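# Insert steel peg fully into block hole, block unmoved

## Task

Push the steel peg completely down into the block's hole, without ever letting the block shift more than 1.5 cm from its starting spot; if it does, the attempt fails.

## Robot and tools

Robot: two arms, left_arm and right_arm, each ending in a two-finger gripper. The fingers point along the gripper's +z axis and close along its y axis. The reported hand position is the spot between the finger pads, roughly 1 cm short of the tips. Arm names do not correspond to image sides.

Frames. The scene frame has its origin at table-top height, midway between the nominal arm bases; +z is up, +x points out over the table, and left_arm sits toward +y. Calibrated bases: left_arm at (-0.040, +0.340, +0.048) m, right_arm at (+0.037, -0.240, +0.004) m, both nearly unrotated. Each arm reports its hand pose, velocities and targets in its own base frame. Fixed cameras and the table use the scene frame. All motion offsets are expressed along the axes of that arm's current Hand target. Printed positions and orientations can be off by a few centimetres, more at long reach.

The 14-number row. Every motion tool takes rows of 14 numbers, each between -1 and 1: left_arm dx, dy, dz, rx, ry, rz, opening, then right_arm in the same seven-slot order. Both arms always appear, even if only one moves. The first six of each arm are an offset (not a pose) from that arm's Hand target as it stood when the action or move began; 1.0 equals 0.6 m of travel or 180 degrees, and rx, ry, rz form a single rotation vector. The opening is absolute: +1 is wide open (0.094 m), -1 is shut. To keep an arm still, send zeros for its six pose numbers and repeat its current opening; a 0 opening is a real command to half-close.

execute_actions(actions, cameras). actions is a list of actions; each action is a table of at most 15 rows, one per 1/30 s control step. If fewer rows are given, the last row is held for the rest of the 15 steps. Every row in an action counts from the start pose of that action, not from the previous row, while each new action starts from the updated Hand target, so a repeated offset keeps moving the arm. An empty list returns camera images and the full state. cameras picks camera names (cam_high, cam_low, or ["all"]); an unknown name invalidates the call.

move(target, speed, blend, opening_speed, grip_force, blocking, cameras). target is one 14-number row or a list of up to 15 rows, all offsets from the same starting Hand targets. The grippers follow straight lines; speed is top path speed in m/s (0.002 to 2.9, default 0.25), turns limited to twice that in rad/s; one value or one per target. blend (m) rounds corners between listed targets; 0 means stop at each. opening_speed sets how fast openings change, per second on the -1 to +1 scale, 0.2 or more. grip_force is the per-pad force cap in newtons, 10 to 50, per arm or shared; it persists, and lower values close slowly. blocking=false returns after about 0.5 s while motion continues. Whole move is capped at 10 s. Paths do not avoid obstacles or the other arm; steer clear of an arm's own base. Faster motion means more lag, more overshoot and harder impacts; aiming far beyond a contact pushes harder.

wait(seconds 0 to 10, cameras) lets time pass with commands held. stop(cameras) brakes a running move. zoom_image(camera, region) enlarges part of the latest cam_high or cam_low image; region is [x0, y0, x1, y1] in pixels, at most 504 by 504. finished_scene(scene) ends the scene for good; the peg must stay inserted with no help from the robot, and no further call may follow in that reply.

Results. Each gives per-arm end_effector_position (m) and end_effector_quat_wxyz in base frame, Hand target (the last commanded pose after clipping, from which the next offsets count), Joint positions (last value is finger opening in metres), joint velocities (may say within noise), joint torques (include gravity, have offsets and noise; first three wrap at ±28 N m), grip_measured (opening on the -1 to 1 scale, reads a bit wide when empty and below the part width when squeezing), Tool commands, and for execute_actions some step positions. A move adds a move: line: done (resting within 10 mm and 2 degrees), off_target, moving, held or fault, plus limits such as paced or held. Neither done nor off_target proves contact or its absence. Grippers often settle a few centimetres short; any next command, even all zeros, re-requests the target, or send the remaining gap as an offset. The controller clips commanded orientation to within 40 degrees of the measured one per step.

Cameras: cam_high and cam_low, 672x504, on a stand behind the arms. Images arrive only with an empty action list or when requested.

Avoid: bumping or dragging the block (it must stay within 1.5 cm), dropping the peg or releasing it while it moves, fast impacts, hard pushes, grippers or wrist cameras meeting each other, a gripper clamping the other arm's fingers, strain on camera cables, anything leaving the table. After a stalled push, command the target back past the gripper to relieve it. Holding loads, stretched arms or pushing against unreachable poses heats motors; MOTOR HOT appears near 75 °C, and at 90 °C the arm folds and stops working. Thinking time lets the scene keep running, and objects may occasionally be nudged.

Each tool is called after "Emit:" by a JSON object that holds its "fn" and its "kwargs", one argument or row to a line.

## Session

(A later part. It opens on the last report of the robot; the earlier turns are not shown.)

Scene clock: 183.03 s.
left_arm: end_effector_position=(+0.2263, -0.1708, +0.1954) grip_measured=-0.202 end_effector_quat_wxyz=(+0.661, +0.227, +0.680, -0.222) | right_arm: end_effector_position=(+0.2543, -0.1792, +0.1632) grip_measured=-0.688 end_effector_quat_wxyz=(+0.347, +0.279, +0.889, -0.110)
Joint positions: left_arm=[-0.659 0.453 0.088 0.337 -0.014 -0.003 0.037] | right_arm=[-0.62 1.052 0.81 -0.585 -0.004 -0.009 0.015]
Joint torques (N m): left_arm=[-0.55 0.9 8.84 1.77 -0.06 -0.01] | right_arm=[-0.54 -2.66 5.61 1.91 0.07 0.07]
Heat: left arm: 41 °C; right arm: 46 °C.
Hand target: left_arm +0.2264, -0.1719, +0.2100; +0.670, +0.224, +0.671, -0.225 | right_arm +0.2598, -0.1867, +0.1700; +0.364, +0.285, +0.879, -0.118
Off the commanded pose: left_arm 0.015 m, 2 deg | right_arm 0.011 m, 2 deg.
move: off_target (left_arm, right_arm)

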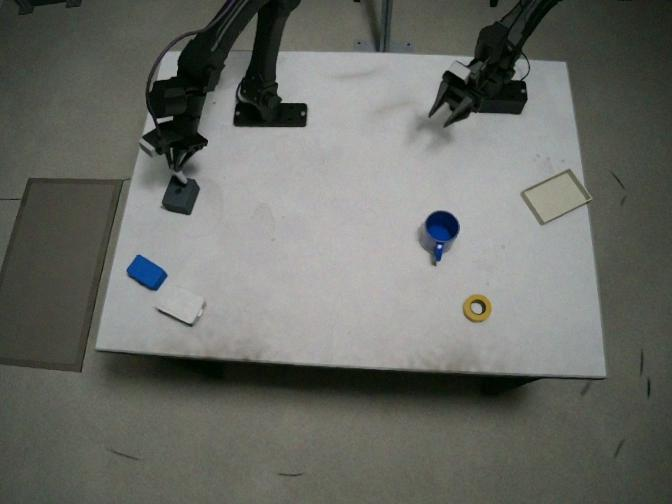

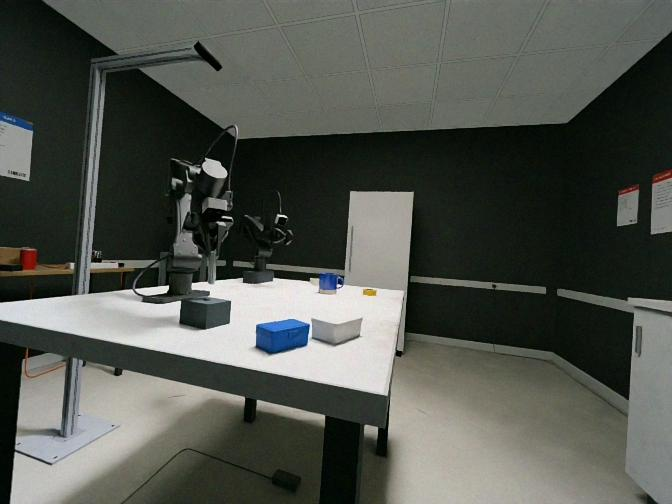

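Emit:
{"fn": "move", "kwargs": {
  "target": [0,0,0,0,0,0,-0.2,-0.0107,-0.0322,0.0107,0.026,-0.0306,-0.026,-1],
  "speed": 0.2,
  "cameras": ["all"]
}}

Emit:
{"fn": "zoom_image", "kwargs": {
  "camera": "cam_high",
  "region": [150, 140, 240, 230]
}}

Emit:
{"fn": "zoom_image", "kwargs": {
  "camera": "cam_low",
  "region": [160, 230, 260, 330]
}}

Scene clock: 193.27 s.
left_arm: end_effector_position=(+0.2263, -0.1708, +0.1954) grip_measured=-0.202 end_effector_quat_wxyz=(+0.661, +0.227, +0.680, -0.222) | right_arm: end_effector_position=(+0.2527, -0.2007, +0.1545) grip_measured=-0.688 end_effector_quat_wxyz=(+0.361, +0.260, +0.880, -0.166)
Joint positions: left_arm=[-0.659 0.453 0.088 0.337 -0.014 -0.003 0.037] | right_arm=[-0.645 1.052 0.726 -0.429 0.053 -0.094 0.015]
Joint torques (N m): left_arm=[-0.57 0.88 8.8 1.77 -0.06 -0.01] | right_arm=[-0.68 -5.64 5.39 2.04 0.1 -0.1]
Heat: left arm: 41 °C; right arm: 46 °C.
Hand target: left_arm +0.2264, -0.1719, +0.2100; +0.670, +0.224, +0.671, -0.225 | right_arm +0.2558, -0.2076, +0.1701; +0.389, +0.258, +0.866, -0.182
Off the commanded pose: left_arm 0.015 m, 2 deg | right_arm 0.017 m, 4 deg.
move: off_target (left_arm, right_arm)

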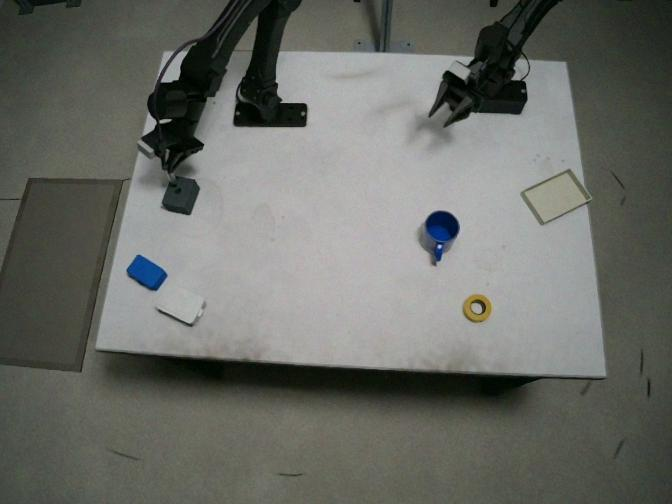

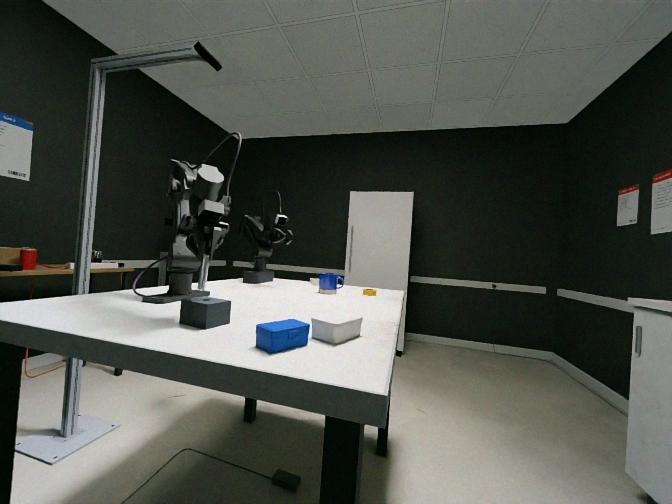

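Scaled by 5.600 from the camera's 672x504 image, which has a finer 960x720 frame.

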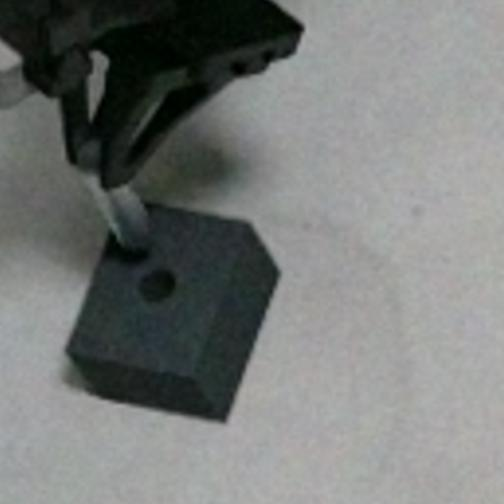

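Scaled by 5.040 from the camera's 672x504 image, which has a finer 960x720 frame.

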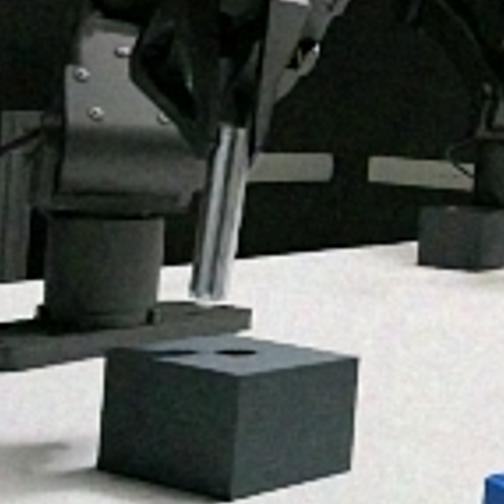

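Emit:
{"fn": "move", "kwargs": {
  "target": [0,0,0,0,0,0,-0.2,-0.0117,0.0048,-0.0078,-0.0279,-0.0269,0.0387,-1],
  "speed": 0.2,
  "cameras": ["all"]
}}

Emit:
{"fn": "zoom_image", "kwargs": {
  "camera": "cam_high",
  "region": [150, 150, 220, 220]
}}

Emit:
{"fn": "zoom_image", "kwargs": {
  "camera": "cam_low",
  "region": [160, 230, 260, 330]
}}

Scene clock: 216.00 s.
left_arm: end_effector_position=(+0.2263, -0.1708, +0.1954) grip_measured=-0.202 end_effector_quat_wxyz=(+0.661, +0.227, +0.680, -0.222) | right_arm: end_effector_position=(+0.2542, -0.2006, +0.1599) grip_measured=-0.688 end_effector_quat_wxyz=(+0.412, +0.287, +0.856, -0.123)
Joint positions: left_arm=[-0.659 0.453 0.088 0.337 -0.014 -0.003 0.037] | right_arm=[-0.716 1.006 0.672 -0.351 -0.08 -0.032 0.015]
Joint torques (N m): left_arm=[-0.57 0.9 8.84 1.77 -0.06 -0.02] | right_arm=[-0.62 -5.63 5.46 2.13 -0.13 0.07]
Heat: left arm: 42 °C; right arm: 46 °C.
Hand target: left_arm +0.2264, -0.1719, +0.2100; +0.670, +0.224, +0.671, -0.225 | right_arm +0.2587, -0.2050, +0.1779; +0.446, +0.285, +0.839, -0.130
Off the commanded pose: left_arm 0.015 m, 2 deg | right_arm 0.019 m, 4 deg.
move: off_target (left_arm, right_arm)

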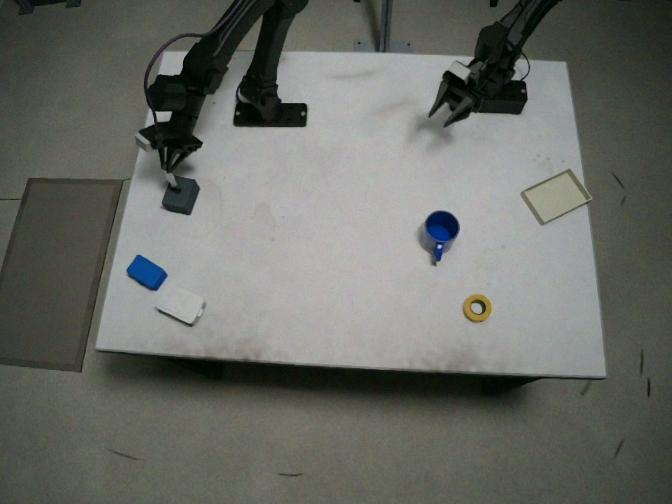

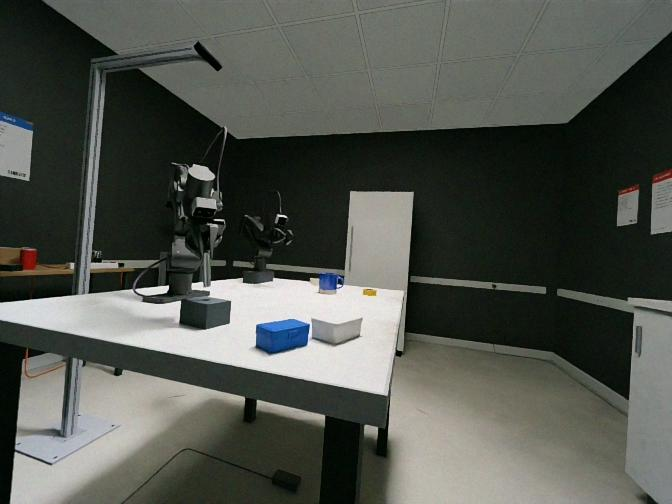

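Scaled by 7.200 from the camera's 672x504 image, which has a finer 960x720 frame.

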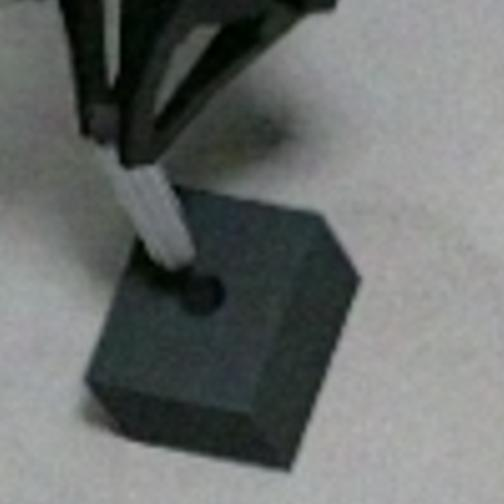

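Scaled by 5.040 from the camera's 672x504 image, which has a finer 960x720 frame.

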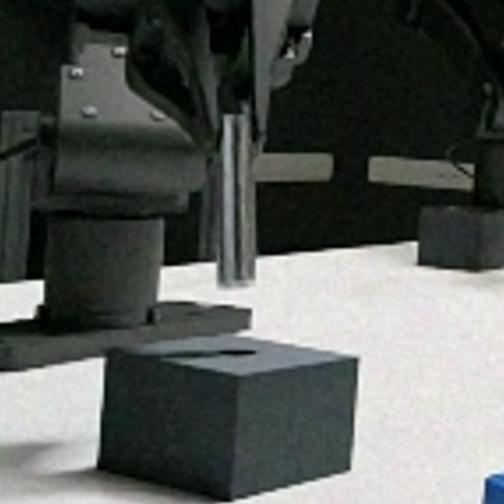

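Emit:
{"fn": "move", "kwargs": {
  "target": [0,0,0,0,0,0,-0.2,0.0093,0,0.0218,0.0022,0.0381,-0.0009,-1],
  "speed": 0.1,
  "cameras": ["all"]
}}

Emit:
{"fn": "zoom_image", "kwargs": {
  "camera": "cam_high",
  "region": [150, 150, 220, 220]
}}

Emit:
{"fn": "zoom_image", "kwargs": {
  "camera": "cam_low",
  "region": [175, 260, 235, 320]
}}

Scene clock: 226.93 s.
left_arm: end_effector_position=(+0.2263, -0.1708, +0.1954) grip_measured=-0.202 end_effector_quat_wxyz=(+0.661, +0.227, +0.680, -0.222) | right_arm: end_effector_position=(+0.2546, -0.2026, +0.1471) grip_measured=-0.688 end_effector_quat_wxyz=(+0.369, +0.297, +0.874, -0.108)
Joint positions: left_arm=[-0.659 0.453 0.088 0.337 -0.014 -0.003 0.037] | right_arm=[-0.716 1.088 0.734 -0.43 -0.073 -0.031 0.015]
Joint torques (N m): left_arm=[-0.55 0.91 8.84 1.78 -0.06 -0.01] | right_arm=[0.51 -3.21 8.05 1.75 0.01 0.05]
Heat: left arm: 42 °C; right arm: 46 °C.
Hand target: left_arm +0.2264, -0.1719, +0.2100; +0.670, +0.224, +0.671, -0.225 | right_arm +0.2651, -0.2092, +0.1659; +0.394, +0.292, +0.864, -0.117
Off the commanded pose: left_arm 0.015 m, 2 deg | right_arm 0.022 m, 3 deg.
move: off_target (left_arm, right_arm)

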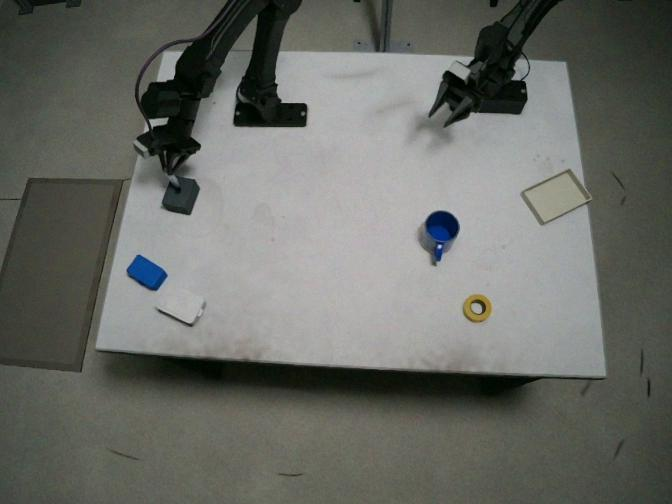

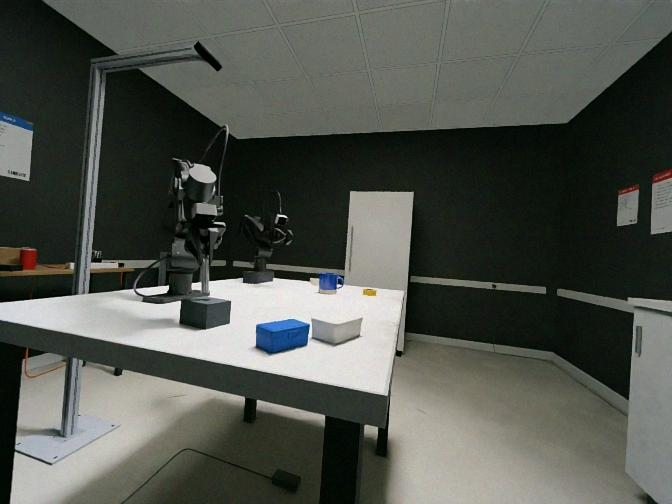

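Scaled by 7.200 from the camera's 672x504 image, which has a finer 960x720 frame.

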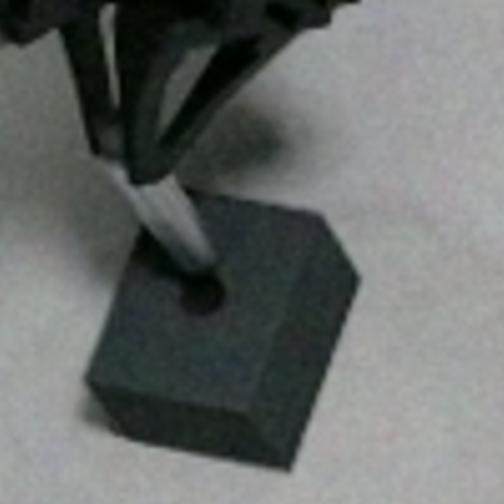

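Scaled by 8.400 from the camera's 672x504 image, which has a finer 960x720 frame.

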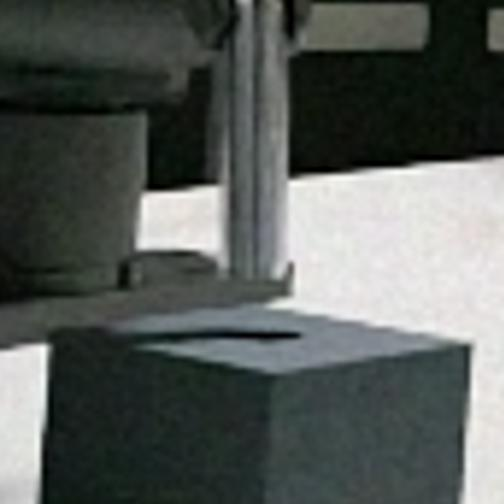

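Emit:
{"fn": "move", "kwargs": {
  "target": [0,0,0,0,0,0,-0.2,0.0052,0.0022,0.0145,0,0,0,-1],
  "speed": 0.08,
  "cameras": ["all"]
}}

Emit:
{"fn": "zoom_image", "kwargs": {
  "camera": "cam_high",
  "region": [160, 165, 205, 210]
}}

Emit:
{"fn": "zoom_image", "kwargs": {
  "camera": "cam_low",
  "region": [175, 260, 235, 320]
}}

Scene clock: 234.13 s.
left_arm: end_effector_position=(+0.2263, -0.1708, +0.1954) grip_measured=-0.202 end_effector_quat_wxyz=(+0.661, +0.227, +0.680, -0.222) | right_arm: end_effector_position=(+0.2588, -0.2046, +0.1446) grip_measured=-0.688 end_effector_quat_wxyz=(+0.369, +0.296, +0.874, -0.109)
Joint positions: left_arm=[-0.659 0.453 0.088 0.337 -0.014 -0.003 0.037] | right_arm=[-0.709 1.109 0.734 -0.407 -0.067 -0.028 0.015]
Joint torques (N m): left_arm=[-0.54 0.92 8.8 1.77 -0.06 -0.02] | right_arm=[0.66 -3.19 6.58 1.97 0.02 0.07]
Heat: left arm: 42 °C; right arm: 47 °C.
Hand target: left_arm +0.2264, -0.1719, +0.2100; +0.670, +0.224, +0.671, -0.225 | right_arm +0.2696, -0.2106, +0.1579; +0.394, +0.292, +0.864, -0.117
Off the commanded pose: left_arm 0.015 m, 2 deg | right_arm 0.018 m, 3 deg.
move: off_target (left_arm, right_arm)

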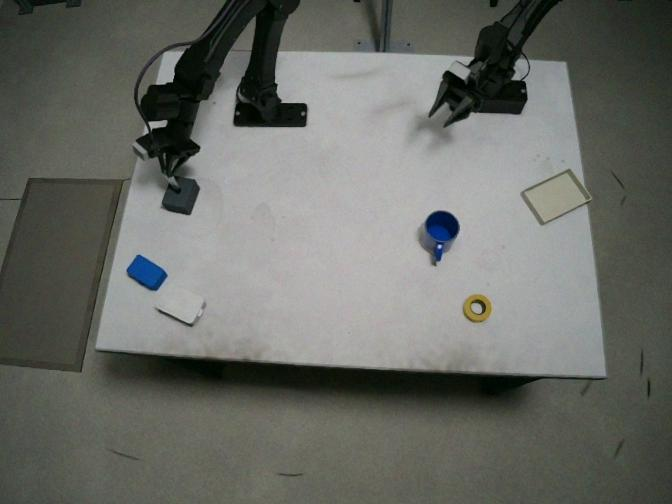

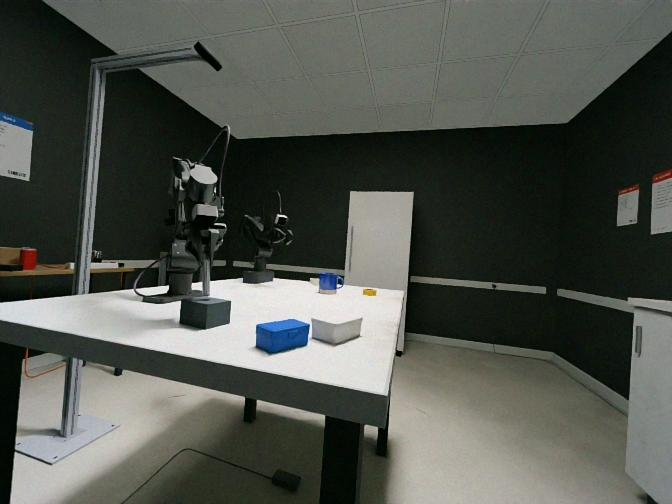

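Scaled by 11.200 from the camera's 672x504 image, which has a finer 960x720 frame.

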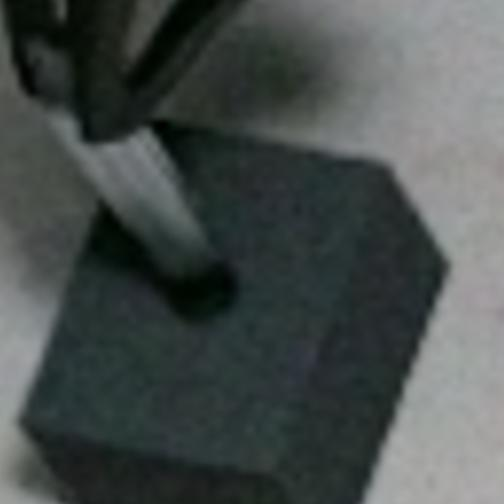

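Scaled by 8.400 from the camera's 672x504 image, which has a finer 960x720 frame.

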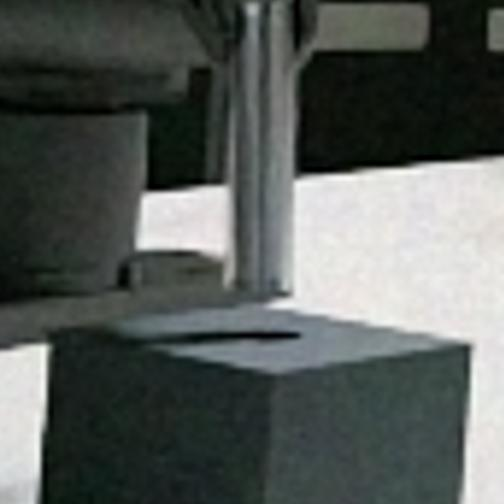

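Emit:
{"fn": "move", "kwargs": {
  "target": [0,0,0,0,0,0,-0.2,0.025,-0.001,0.0221,0,0,0,-1],
  "speed": 0.05,
  "cameras": ["all"]
}}

Emit:
{"fn": "zoom_image", "kwargs": {
  "camera": "cam_high",
  "region": [160, 165, 205, 210]
}}

Emit:
{"fn": "zoom_image", "kwargs": {
  "camera": "cam_low",
  "region": [175, 260, 235, 320]
}}

Scene clock: 237.97 s.
left_arm: end_effector_position=(+0.2263, -0.1708, +0.1953) grip_measured=-0.202 end_effector_quat_wxyz=(+0.661, +0.227, +0.681, -0.222) | right_arm: end_effector_position=(+0.2622, -0.2076, +0.1334) grip_measured=-0.688 end_effector_quat_wxyz=(+0.379, +0.294, +0.870, -0.113)
Joint positions: left_arm=[-0.659 0.453 0.088 0.336 -0.014 -0.003 0.037] | right_arm=[-0.709 1.123 0.681 -0.318 -0.066 -0.028 0.015]
Joint torques (N m): left_arm=[-0.57 0.91 8.83 1.78 -0.06 -0.02] | right_arm=[0.66 -2.96 5.26 2.01 0.01 0.07]
Heat: left arm: 42 °C; right arm: 47 °C.
Hand target: left_arm +0.2264, -0.1719, +0.2100; +0.670, +0.224, +0.671, -0.225 | right_arm +0.2696, -0.2106, +0.1378; +0.394, +0.292, +0.864, -0.117
Off the commanded pose: left_arm 0.015 m, 2 deg | right_arm 0.009 m, 2 deg.
move: off_target (left_arm)

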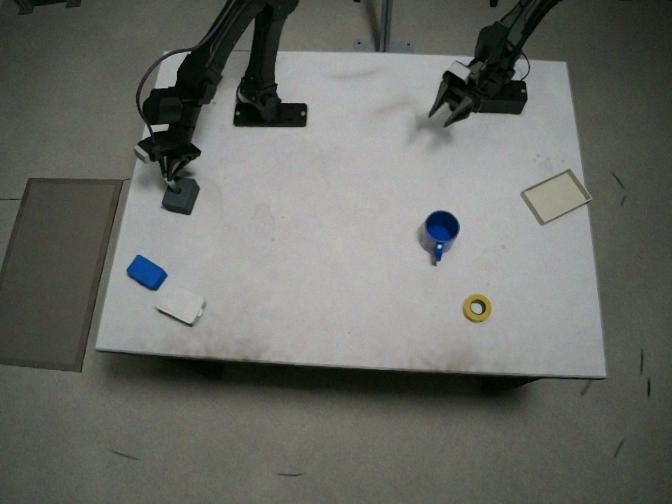

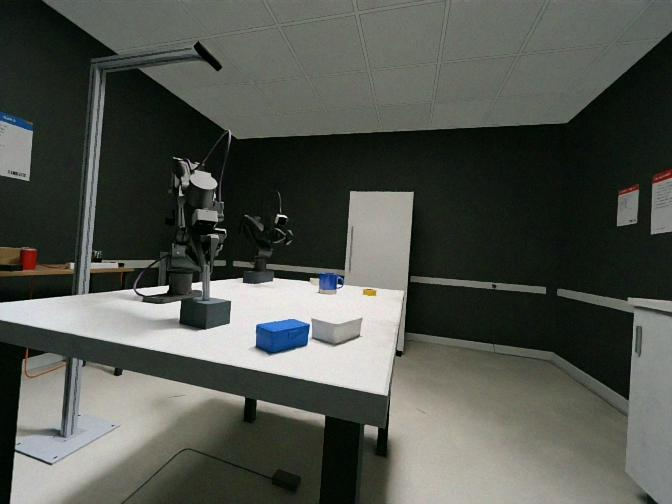

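Scaled by 11.200 from the camera's 672x504 image, which has a finer 960x720 frame.

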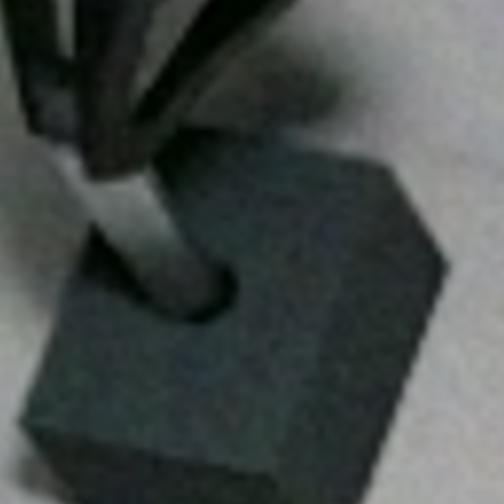

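Scaled by 8.400 from the camera's 672x504 image, which has a finer 960x720 frame.

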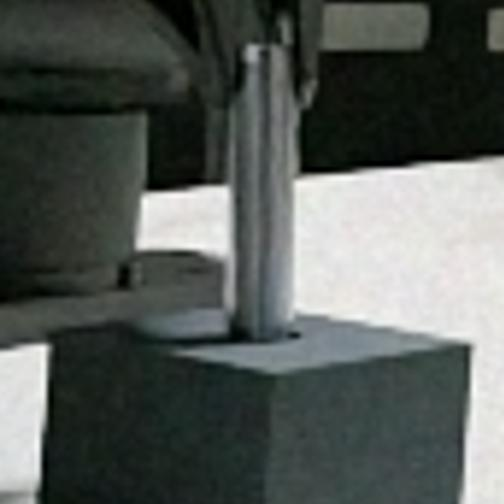

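Emit:
{"fn": "move", "kwargs": {
  "target": [
    [0,0,0,0,0,0,-0.2,0.0005,0.0033,-0.002,0,0,0,-1],
    [0,0,0,0,0,0,-0.2,0.0202,0.0023,0.015,0,0,0,-1]
  ],
  "speed": 0.04,
  "cameras": ["all"]
}}

Emit:
{"fn": "zoom_image", "kwargs": {
  "camera": "cam_high",
  "region": [160, 165, 205, 210]
}}

Emit:
{"fn": "zoom_image", "kwargs": {
  "camera": "cam_low",
  "region": [175, 260, 235, 320]
}}

Scene clock: 242.23 s.
left_arm: end_effector_position=(+0.2263, -0.1708, +0.1953) grip_measured=-0.202 end_effector_quat_wxyz=(+0.661, +0.227, +0.681, -0.222) | right_arm: end_effector_position=(+0.2687, -0.2105, +0.1329) grip_measured=-0.688 end_effector_quat_wxyz=(+0.402, +0.290, +0.860, -0.122)
Joint positions: left_arm=[-0.659 0.453 0.088 0.336 -0.014 -0.003 0.037] | right_arm=[-0.699 1.123 0.636 -0.218 -0.06 -0.022 0.015]
Joint torques (N m): left_arm=[-0.58 0.9 8.84 1.78 -0.06 -0.02] | right_arm=[0.61 -1.89 4.53 1.71 0.03 0.06]
Heat: left arm: 42 °C; right arm: 47 °C.
Hand target: left_arm +0.2264, -0.1719, +0.2100; +0.670, +0.224, +0.671, -0.225 | right_arm +0.2697, -0.2084, +0.1229; +0.394, +0.292, +0.864, -0.117
Off the commanded pose: left_arm 0.015 m, 2 deg | right_arm 0.010 m, 1 deg.
move: off_target (left_arm)

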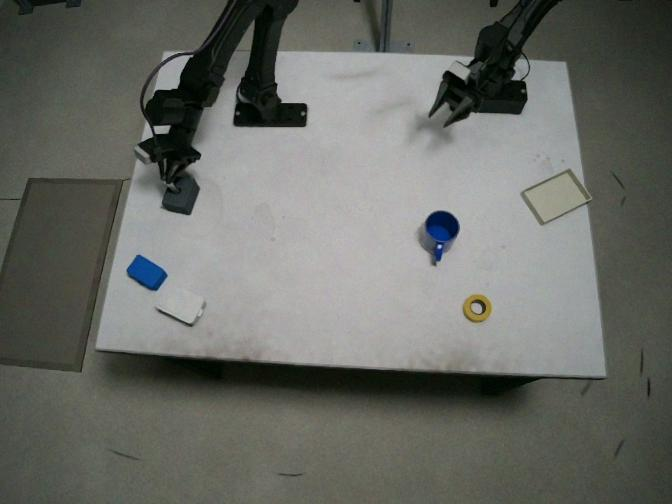

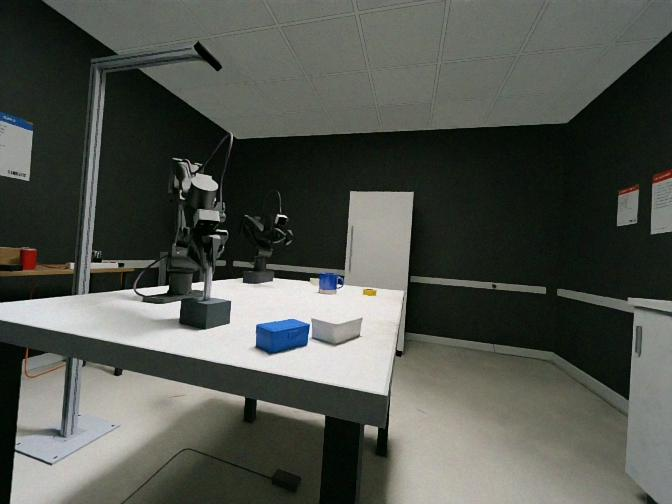

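Scaled by 11.200 from the camera's 672x504 image, which has a finer 960x720 frame.

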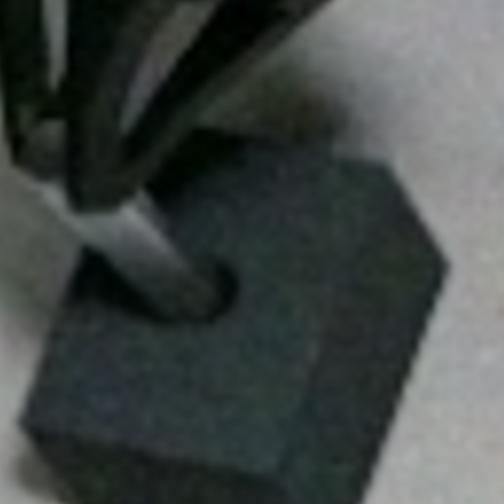

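Scaled by 8.400 from the camera's 672x504 image, which has a finer 960x720 frame.

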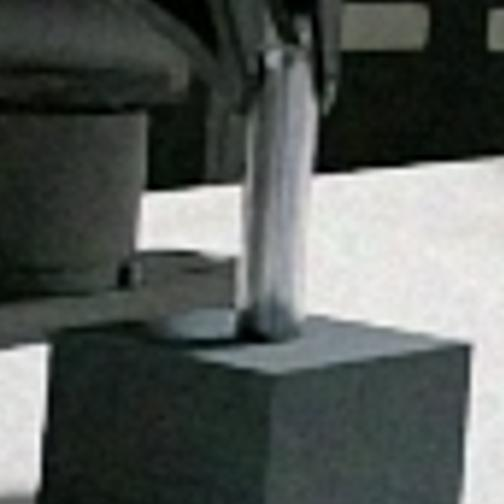

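Emit:
{"fn": "move", "kwargs": {
  "target": [0,0,0,0,0,0,-0.2,-0.0148,-0.0053,-0.0238,-0.013,-0.0175,0.0139,-1],
  "speed": 0.06,
  "cameras": ["all"]
}}

Emit:
{"fn": "zoom_image", "kwargs": {
  "camera": "cam_high",
  "region": [160, 165, 205, 210]
}}

Emit:
{"fn": "zoom_image", "kwargs": {
  "camera": "cam_low",
  "region": [175, 260, 235, 320]
}}

Scene clock: 251.03 s.
left_arm: end_effector_position=(+0.2263, -0.1708, +0.1953) grip_measured=-0.202 end_effector_quat_wxyz=(+0.661, +0.227, +0.681, -0.222) | right_arm: end_effector_position=(+0.2639, -0.2087, +0.1296) grip_measured=-0.688 end_effector_quat_wxyz=(+0.410, +0.299, +0.856, -0.099)
Joint positions: left_arm=[-0.659 0.453 0.088 0.336 -0.014 -0.003 0.037] | right_arm=[-0.74 1.108 0.614 -0.214 -0.127 -0.01 0.015]
Joint torques (N m): left_arm=[-0.58 0.91 8.83 1.77 -0.06 -0.02] | right_arm=[-0.7 -6.5 5.09 1.65 -0.2 0.07]
Heat: left arm: 43 °C; right arm: 46 °C.
Hand target: left_arm +0.2264, -0.1719, +0.2100; +0.670, +0.224, +0.671, -0.225 | right_arm +0.2636, -0.2084, +0.1389; +0.426, +0.300, +0.848, -0.098
Off the commanded pose: left_arm 0.015 m, 2 deg | right_arm 0.009 m, 2 deg.
move: off_target (left_arm)

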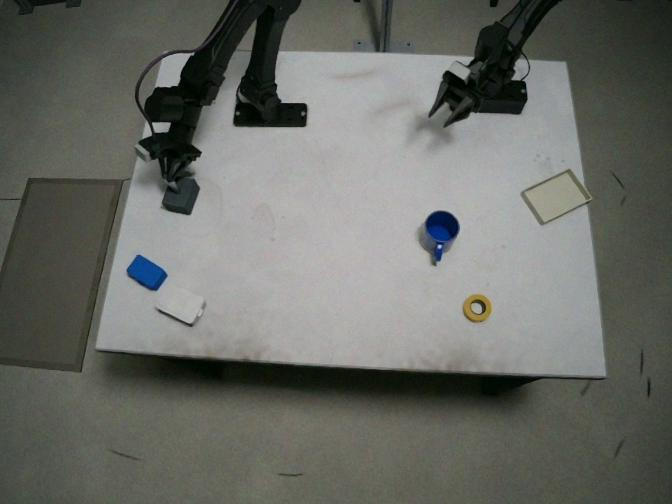

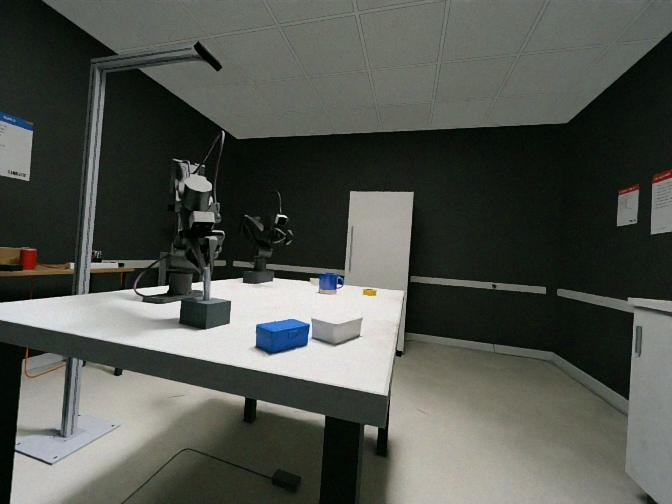

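Scaled by 11.200 from the camera's 672x504 image, which has a finer 960x720 frame.

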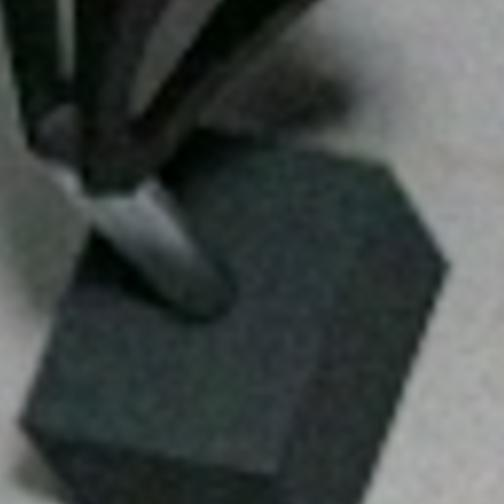

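Scaled by 8.400 from the camera's 672x504 image, which has a finer 960x720 frame.

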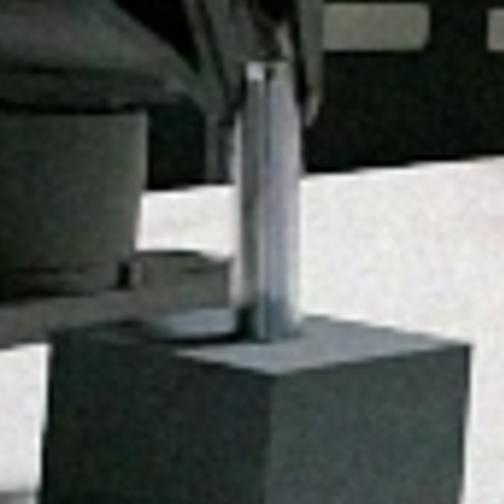

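Emit:
{"fn": "move", "kwargs": {
  "target": [0,0,0,0,0,0,-0.2,0.0325,-0.0037,0.0258,0,0,0,-1],
  "speed": 0.05,
  "cameras": ["all"]
}}

Emit:
{"fn": "zoom_image", "kwargs": {
  "camera": "cam_high",
  "region": [160, 165, 205, 210]
}}

Emit:
{"fn": "zoom_image", "kwargs": {
  "camera": "cam_low",
  "region": [175, 260, 235, 320]
}}

Scene clock: 254.90 s.
left_arm: end_effector_position=(+0.2263, -0.1708, +0.1953) grip_measured=-0.202 end_effector_quat_wxyz=(+0.661, +0.227, +0.681, -0.222) | right_arm: end_effector_position=(+0.2654, -0.2086, +0.1199) grip_measured=-0.688 end_effector_quat_wxyz=(+0.427, +0.294, +0.849, -0.104)
Joint positions: left_arm=[-0.659 0.453 0.088 0.336 -0.014 -0.003 0.037] | right_arm=[-0.74 1.108 0.541 -0.101 -0.132 -0.009 0.015]
Joint torques (N m): left_arm=[-0.57 0.88 8.81 1.77 -0.05 -0.01] | right_arm=[-0.68 -2.91 4.22 1.79 -0.14 0.07]
Heat: left arm: 43 °C; right arm: 46 °C.
Hand target: left_arm +0.2264, -0.1719, +0.2100; +0.670, +0.224, +0.671, -0.225 | right_arm +0.2637, -0.2084, +0.1140; +0.426, +0.300, +0.848, -0.098
Off the commanded pose: left_arm 0.015 m, 2 deg | right_arm 0.006 m, 1 deg.
move: off_target (left_arm)

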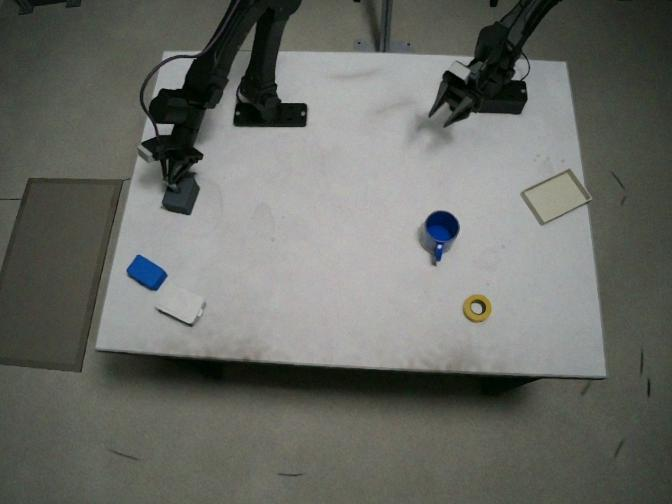

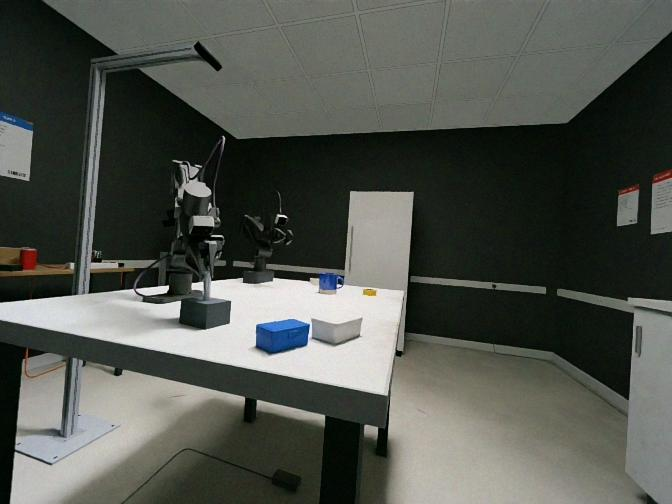

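Scaled by 11.200 from the camera's 672x504 image, which has a finer 960x720 frame.

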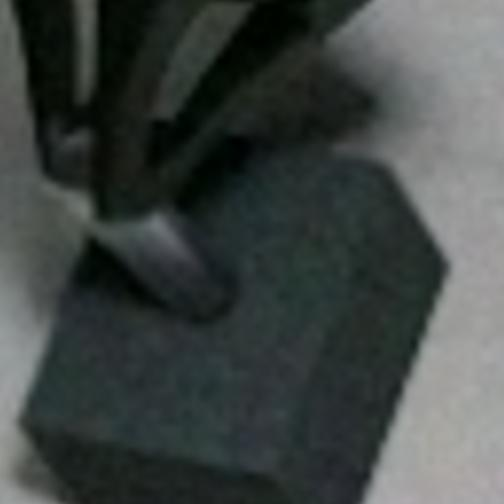

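Scaled by 8.400 from the camera's 672x504 image, which has a finer 960x720 frame.

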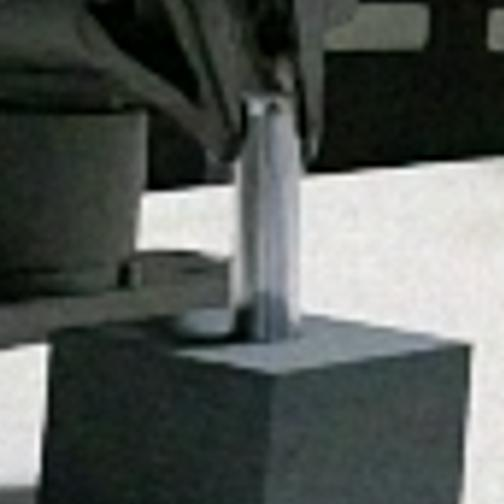

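Emit:
{"fn": "move", "kwargs": {
  "target": [0,0,0,0,0,0,-0.2,0.0325,-0.0037,0.0258,0,0,0,-1],
  "speed": 0.05,
  "cameras": ["all"]
}}

Emit:
{"fn": "zoom_image", "kwargs": {
  "camera": "cam_high",
  "region": [160, 165, 205, 210]
}}

Emit:
{"fn": "zoom_image", "kwargs": {
  "camera": "cam_low",
  "region": [175, 260, 235, 320]
}}

Scene clock: 258.50 s.
left_arm: end_effector_position=(+0.2263, -0.1708, +0.1953) grip_measured=-0.202 end_effector_quat_wxyz=(+0.661, +0.227, +0.681, -0.222) | right_arm: end_effector_position=(+0.2719, -0.2134, +0.1187) grip_measured=-0.688 end_effector_quat_wxyz=(+0.463, +0.283, +0.832, -0.117)
Joint positions: left_arm=[-0.659 0.453 0.088 0.336 -0.014 -0.003 0.037] | right_arm=[-0.74 1.122 0.469 0.072 -0.137 -0.009 0.015]
Joint torques (N m): left_arm=[-0.57 0.91 8.81 1.77 -0.06 -0.02] | right_arm=[-0.66 -0.05 3.63 1.35 -0.06 0.08]
Heat: left arm: 43 °C; right arm: 46 °C.
Hand target: left_arm +0.2264, -0.1719, +0.2100; +0.670, +0.224, +0.671, -0.225 | right_arm +0.2636, -0.2084, +0.0889; +0.426, +0.300, +0.848, -0.098
Off the commanded pose: left_arm 0.015 m, 2 deg | right_arm 0.031 m, 5 deg.
move: off_target (left_arm, right_arm)

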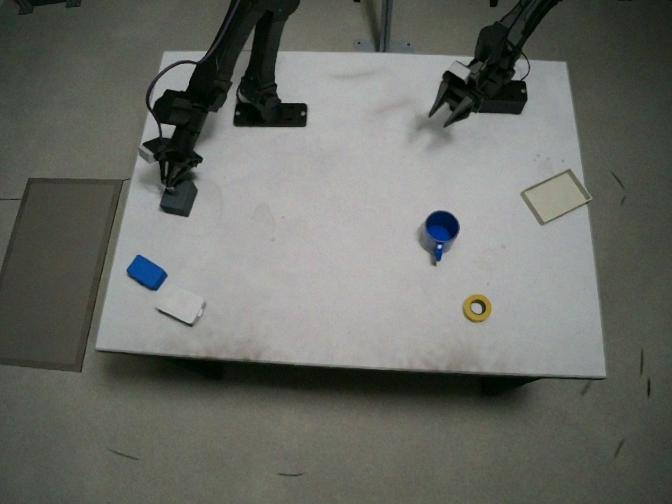

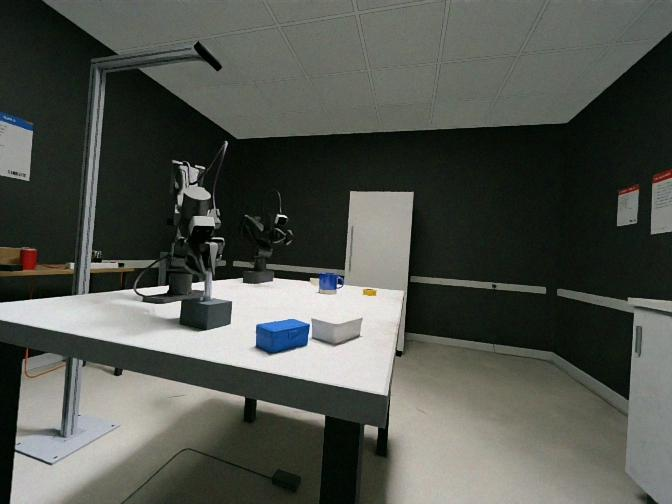

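Scaled by 11.200 from the camera's 672x504 image, which has a finer 960x720 frame.

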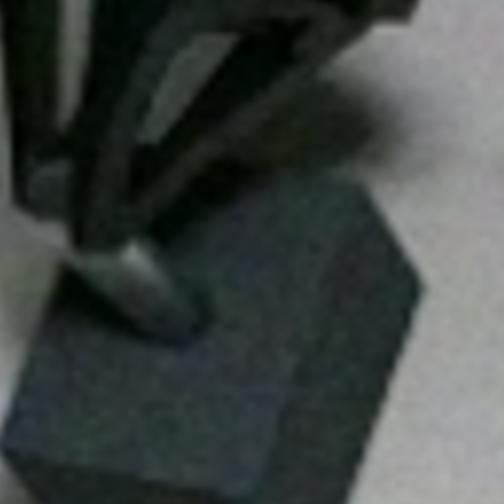

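Scaled by 8.400 from the camera's 672x504 image, which has a finer 960x720 frame.

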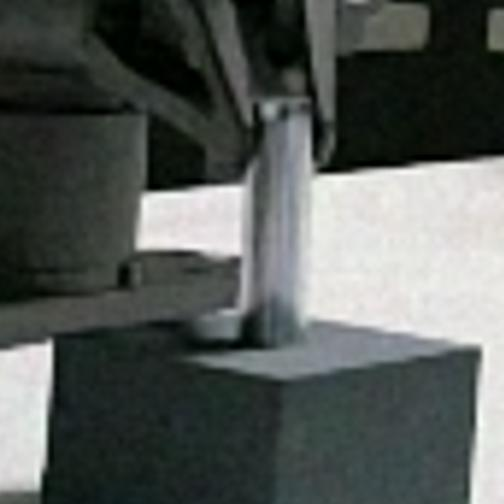

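Emit:
{"fn": "move", "kwargs": {
  "target": [0,0,0,0,0,0,-0.2,-0.0446,0.003,-0.0285,0,0,0,-1],
  "speed": 0.06,
  "cameras": ["all"]
}}

Emit:
{"fn": "zoom_image", "kwargs": {
  "camera": "cam_high",
  "region": [160, 165, 205, 210]
}}

Emit:
{"fn": "zoom_image", "kwargs": {
  "camera": "cam_low",
  "region": [175, 260, 235, 320]
}}

Scene clock: 266.53 s.
left_arm: end_effector_position=(+0.2263, -0.1708, +0.1953) grip_measured=-0.202 end_effector_quat_wxyz=(+0.661, +0.227, +0.681, -0.222) | right_arm: end_effector_position=(+0.2682, -0.2114, +0.1195) grip_measured=-0.688 end_effector_quat_wxyz=(+0.433, +0.292, +0.846, -0.105)
Joint positions: left_arm=[-0.659 0.453 0.088 0.336 -0.014 -0.003 0.037] | right_arm=[-0.743 1.123 0.536 -0.066 -0.137 -0.009 0.015]
Joint torques (N m): left_arm=[-0.55 0.9 8.8 1.78 -0.06 -0.01] | right_arm=[-0.68 -3.92 6.63 1.17 -0.11 0.05]
Heat: left arm: 43 °C; right arm: 45 °C.
Hand target: left_arm +0.2264, -0.1719, +0.2100; +0.670, +0.224, +0.671, -0.225 | right_arm +0.2657, -0.2111, +0.1205; +0.426, +0.299, +0.848, -0.098
Off the commanded pose: left_arm 0.015 m, 2 deg | right_arm 0.003 m, 1 deg.
move: off_target (left_arm)

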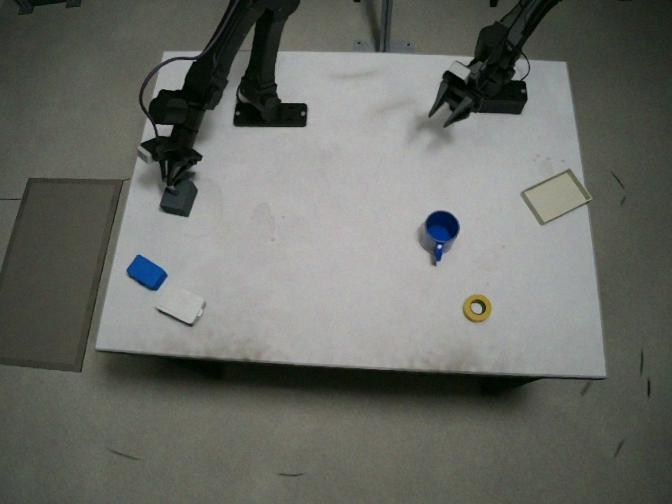

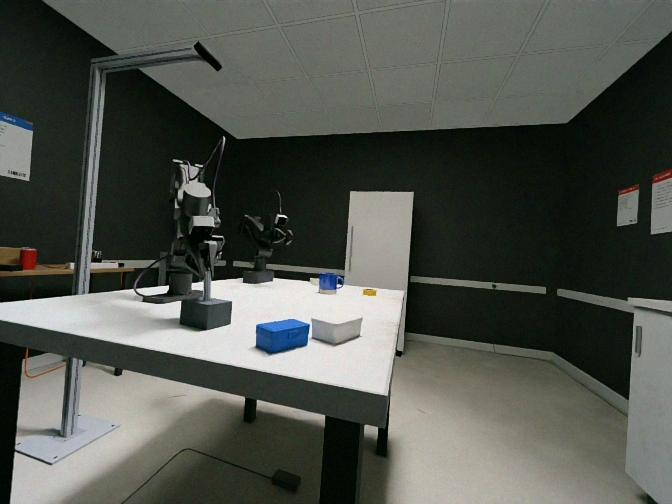

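Scaled by 11.200 from the camera's 672x504 image, which has a finer 960x720 frame.

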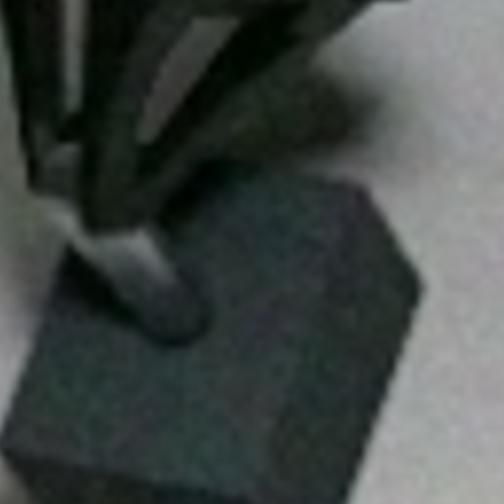

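Scaled by 8.400 from the camera's 672x504 image, which has a finer 960x720 frame.

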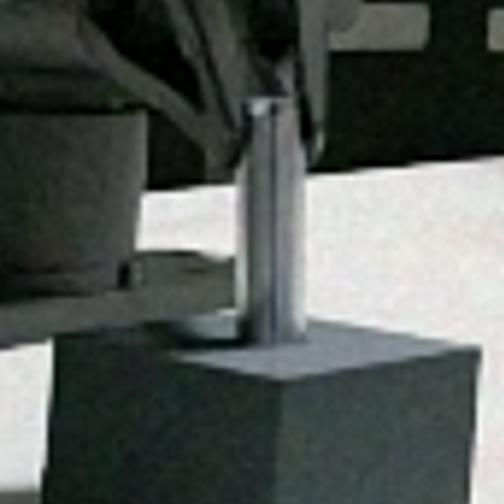

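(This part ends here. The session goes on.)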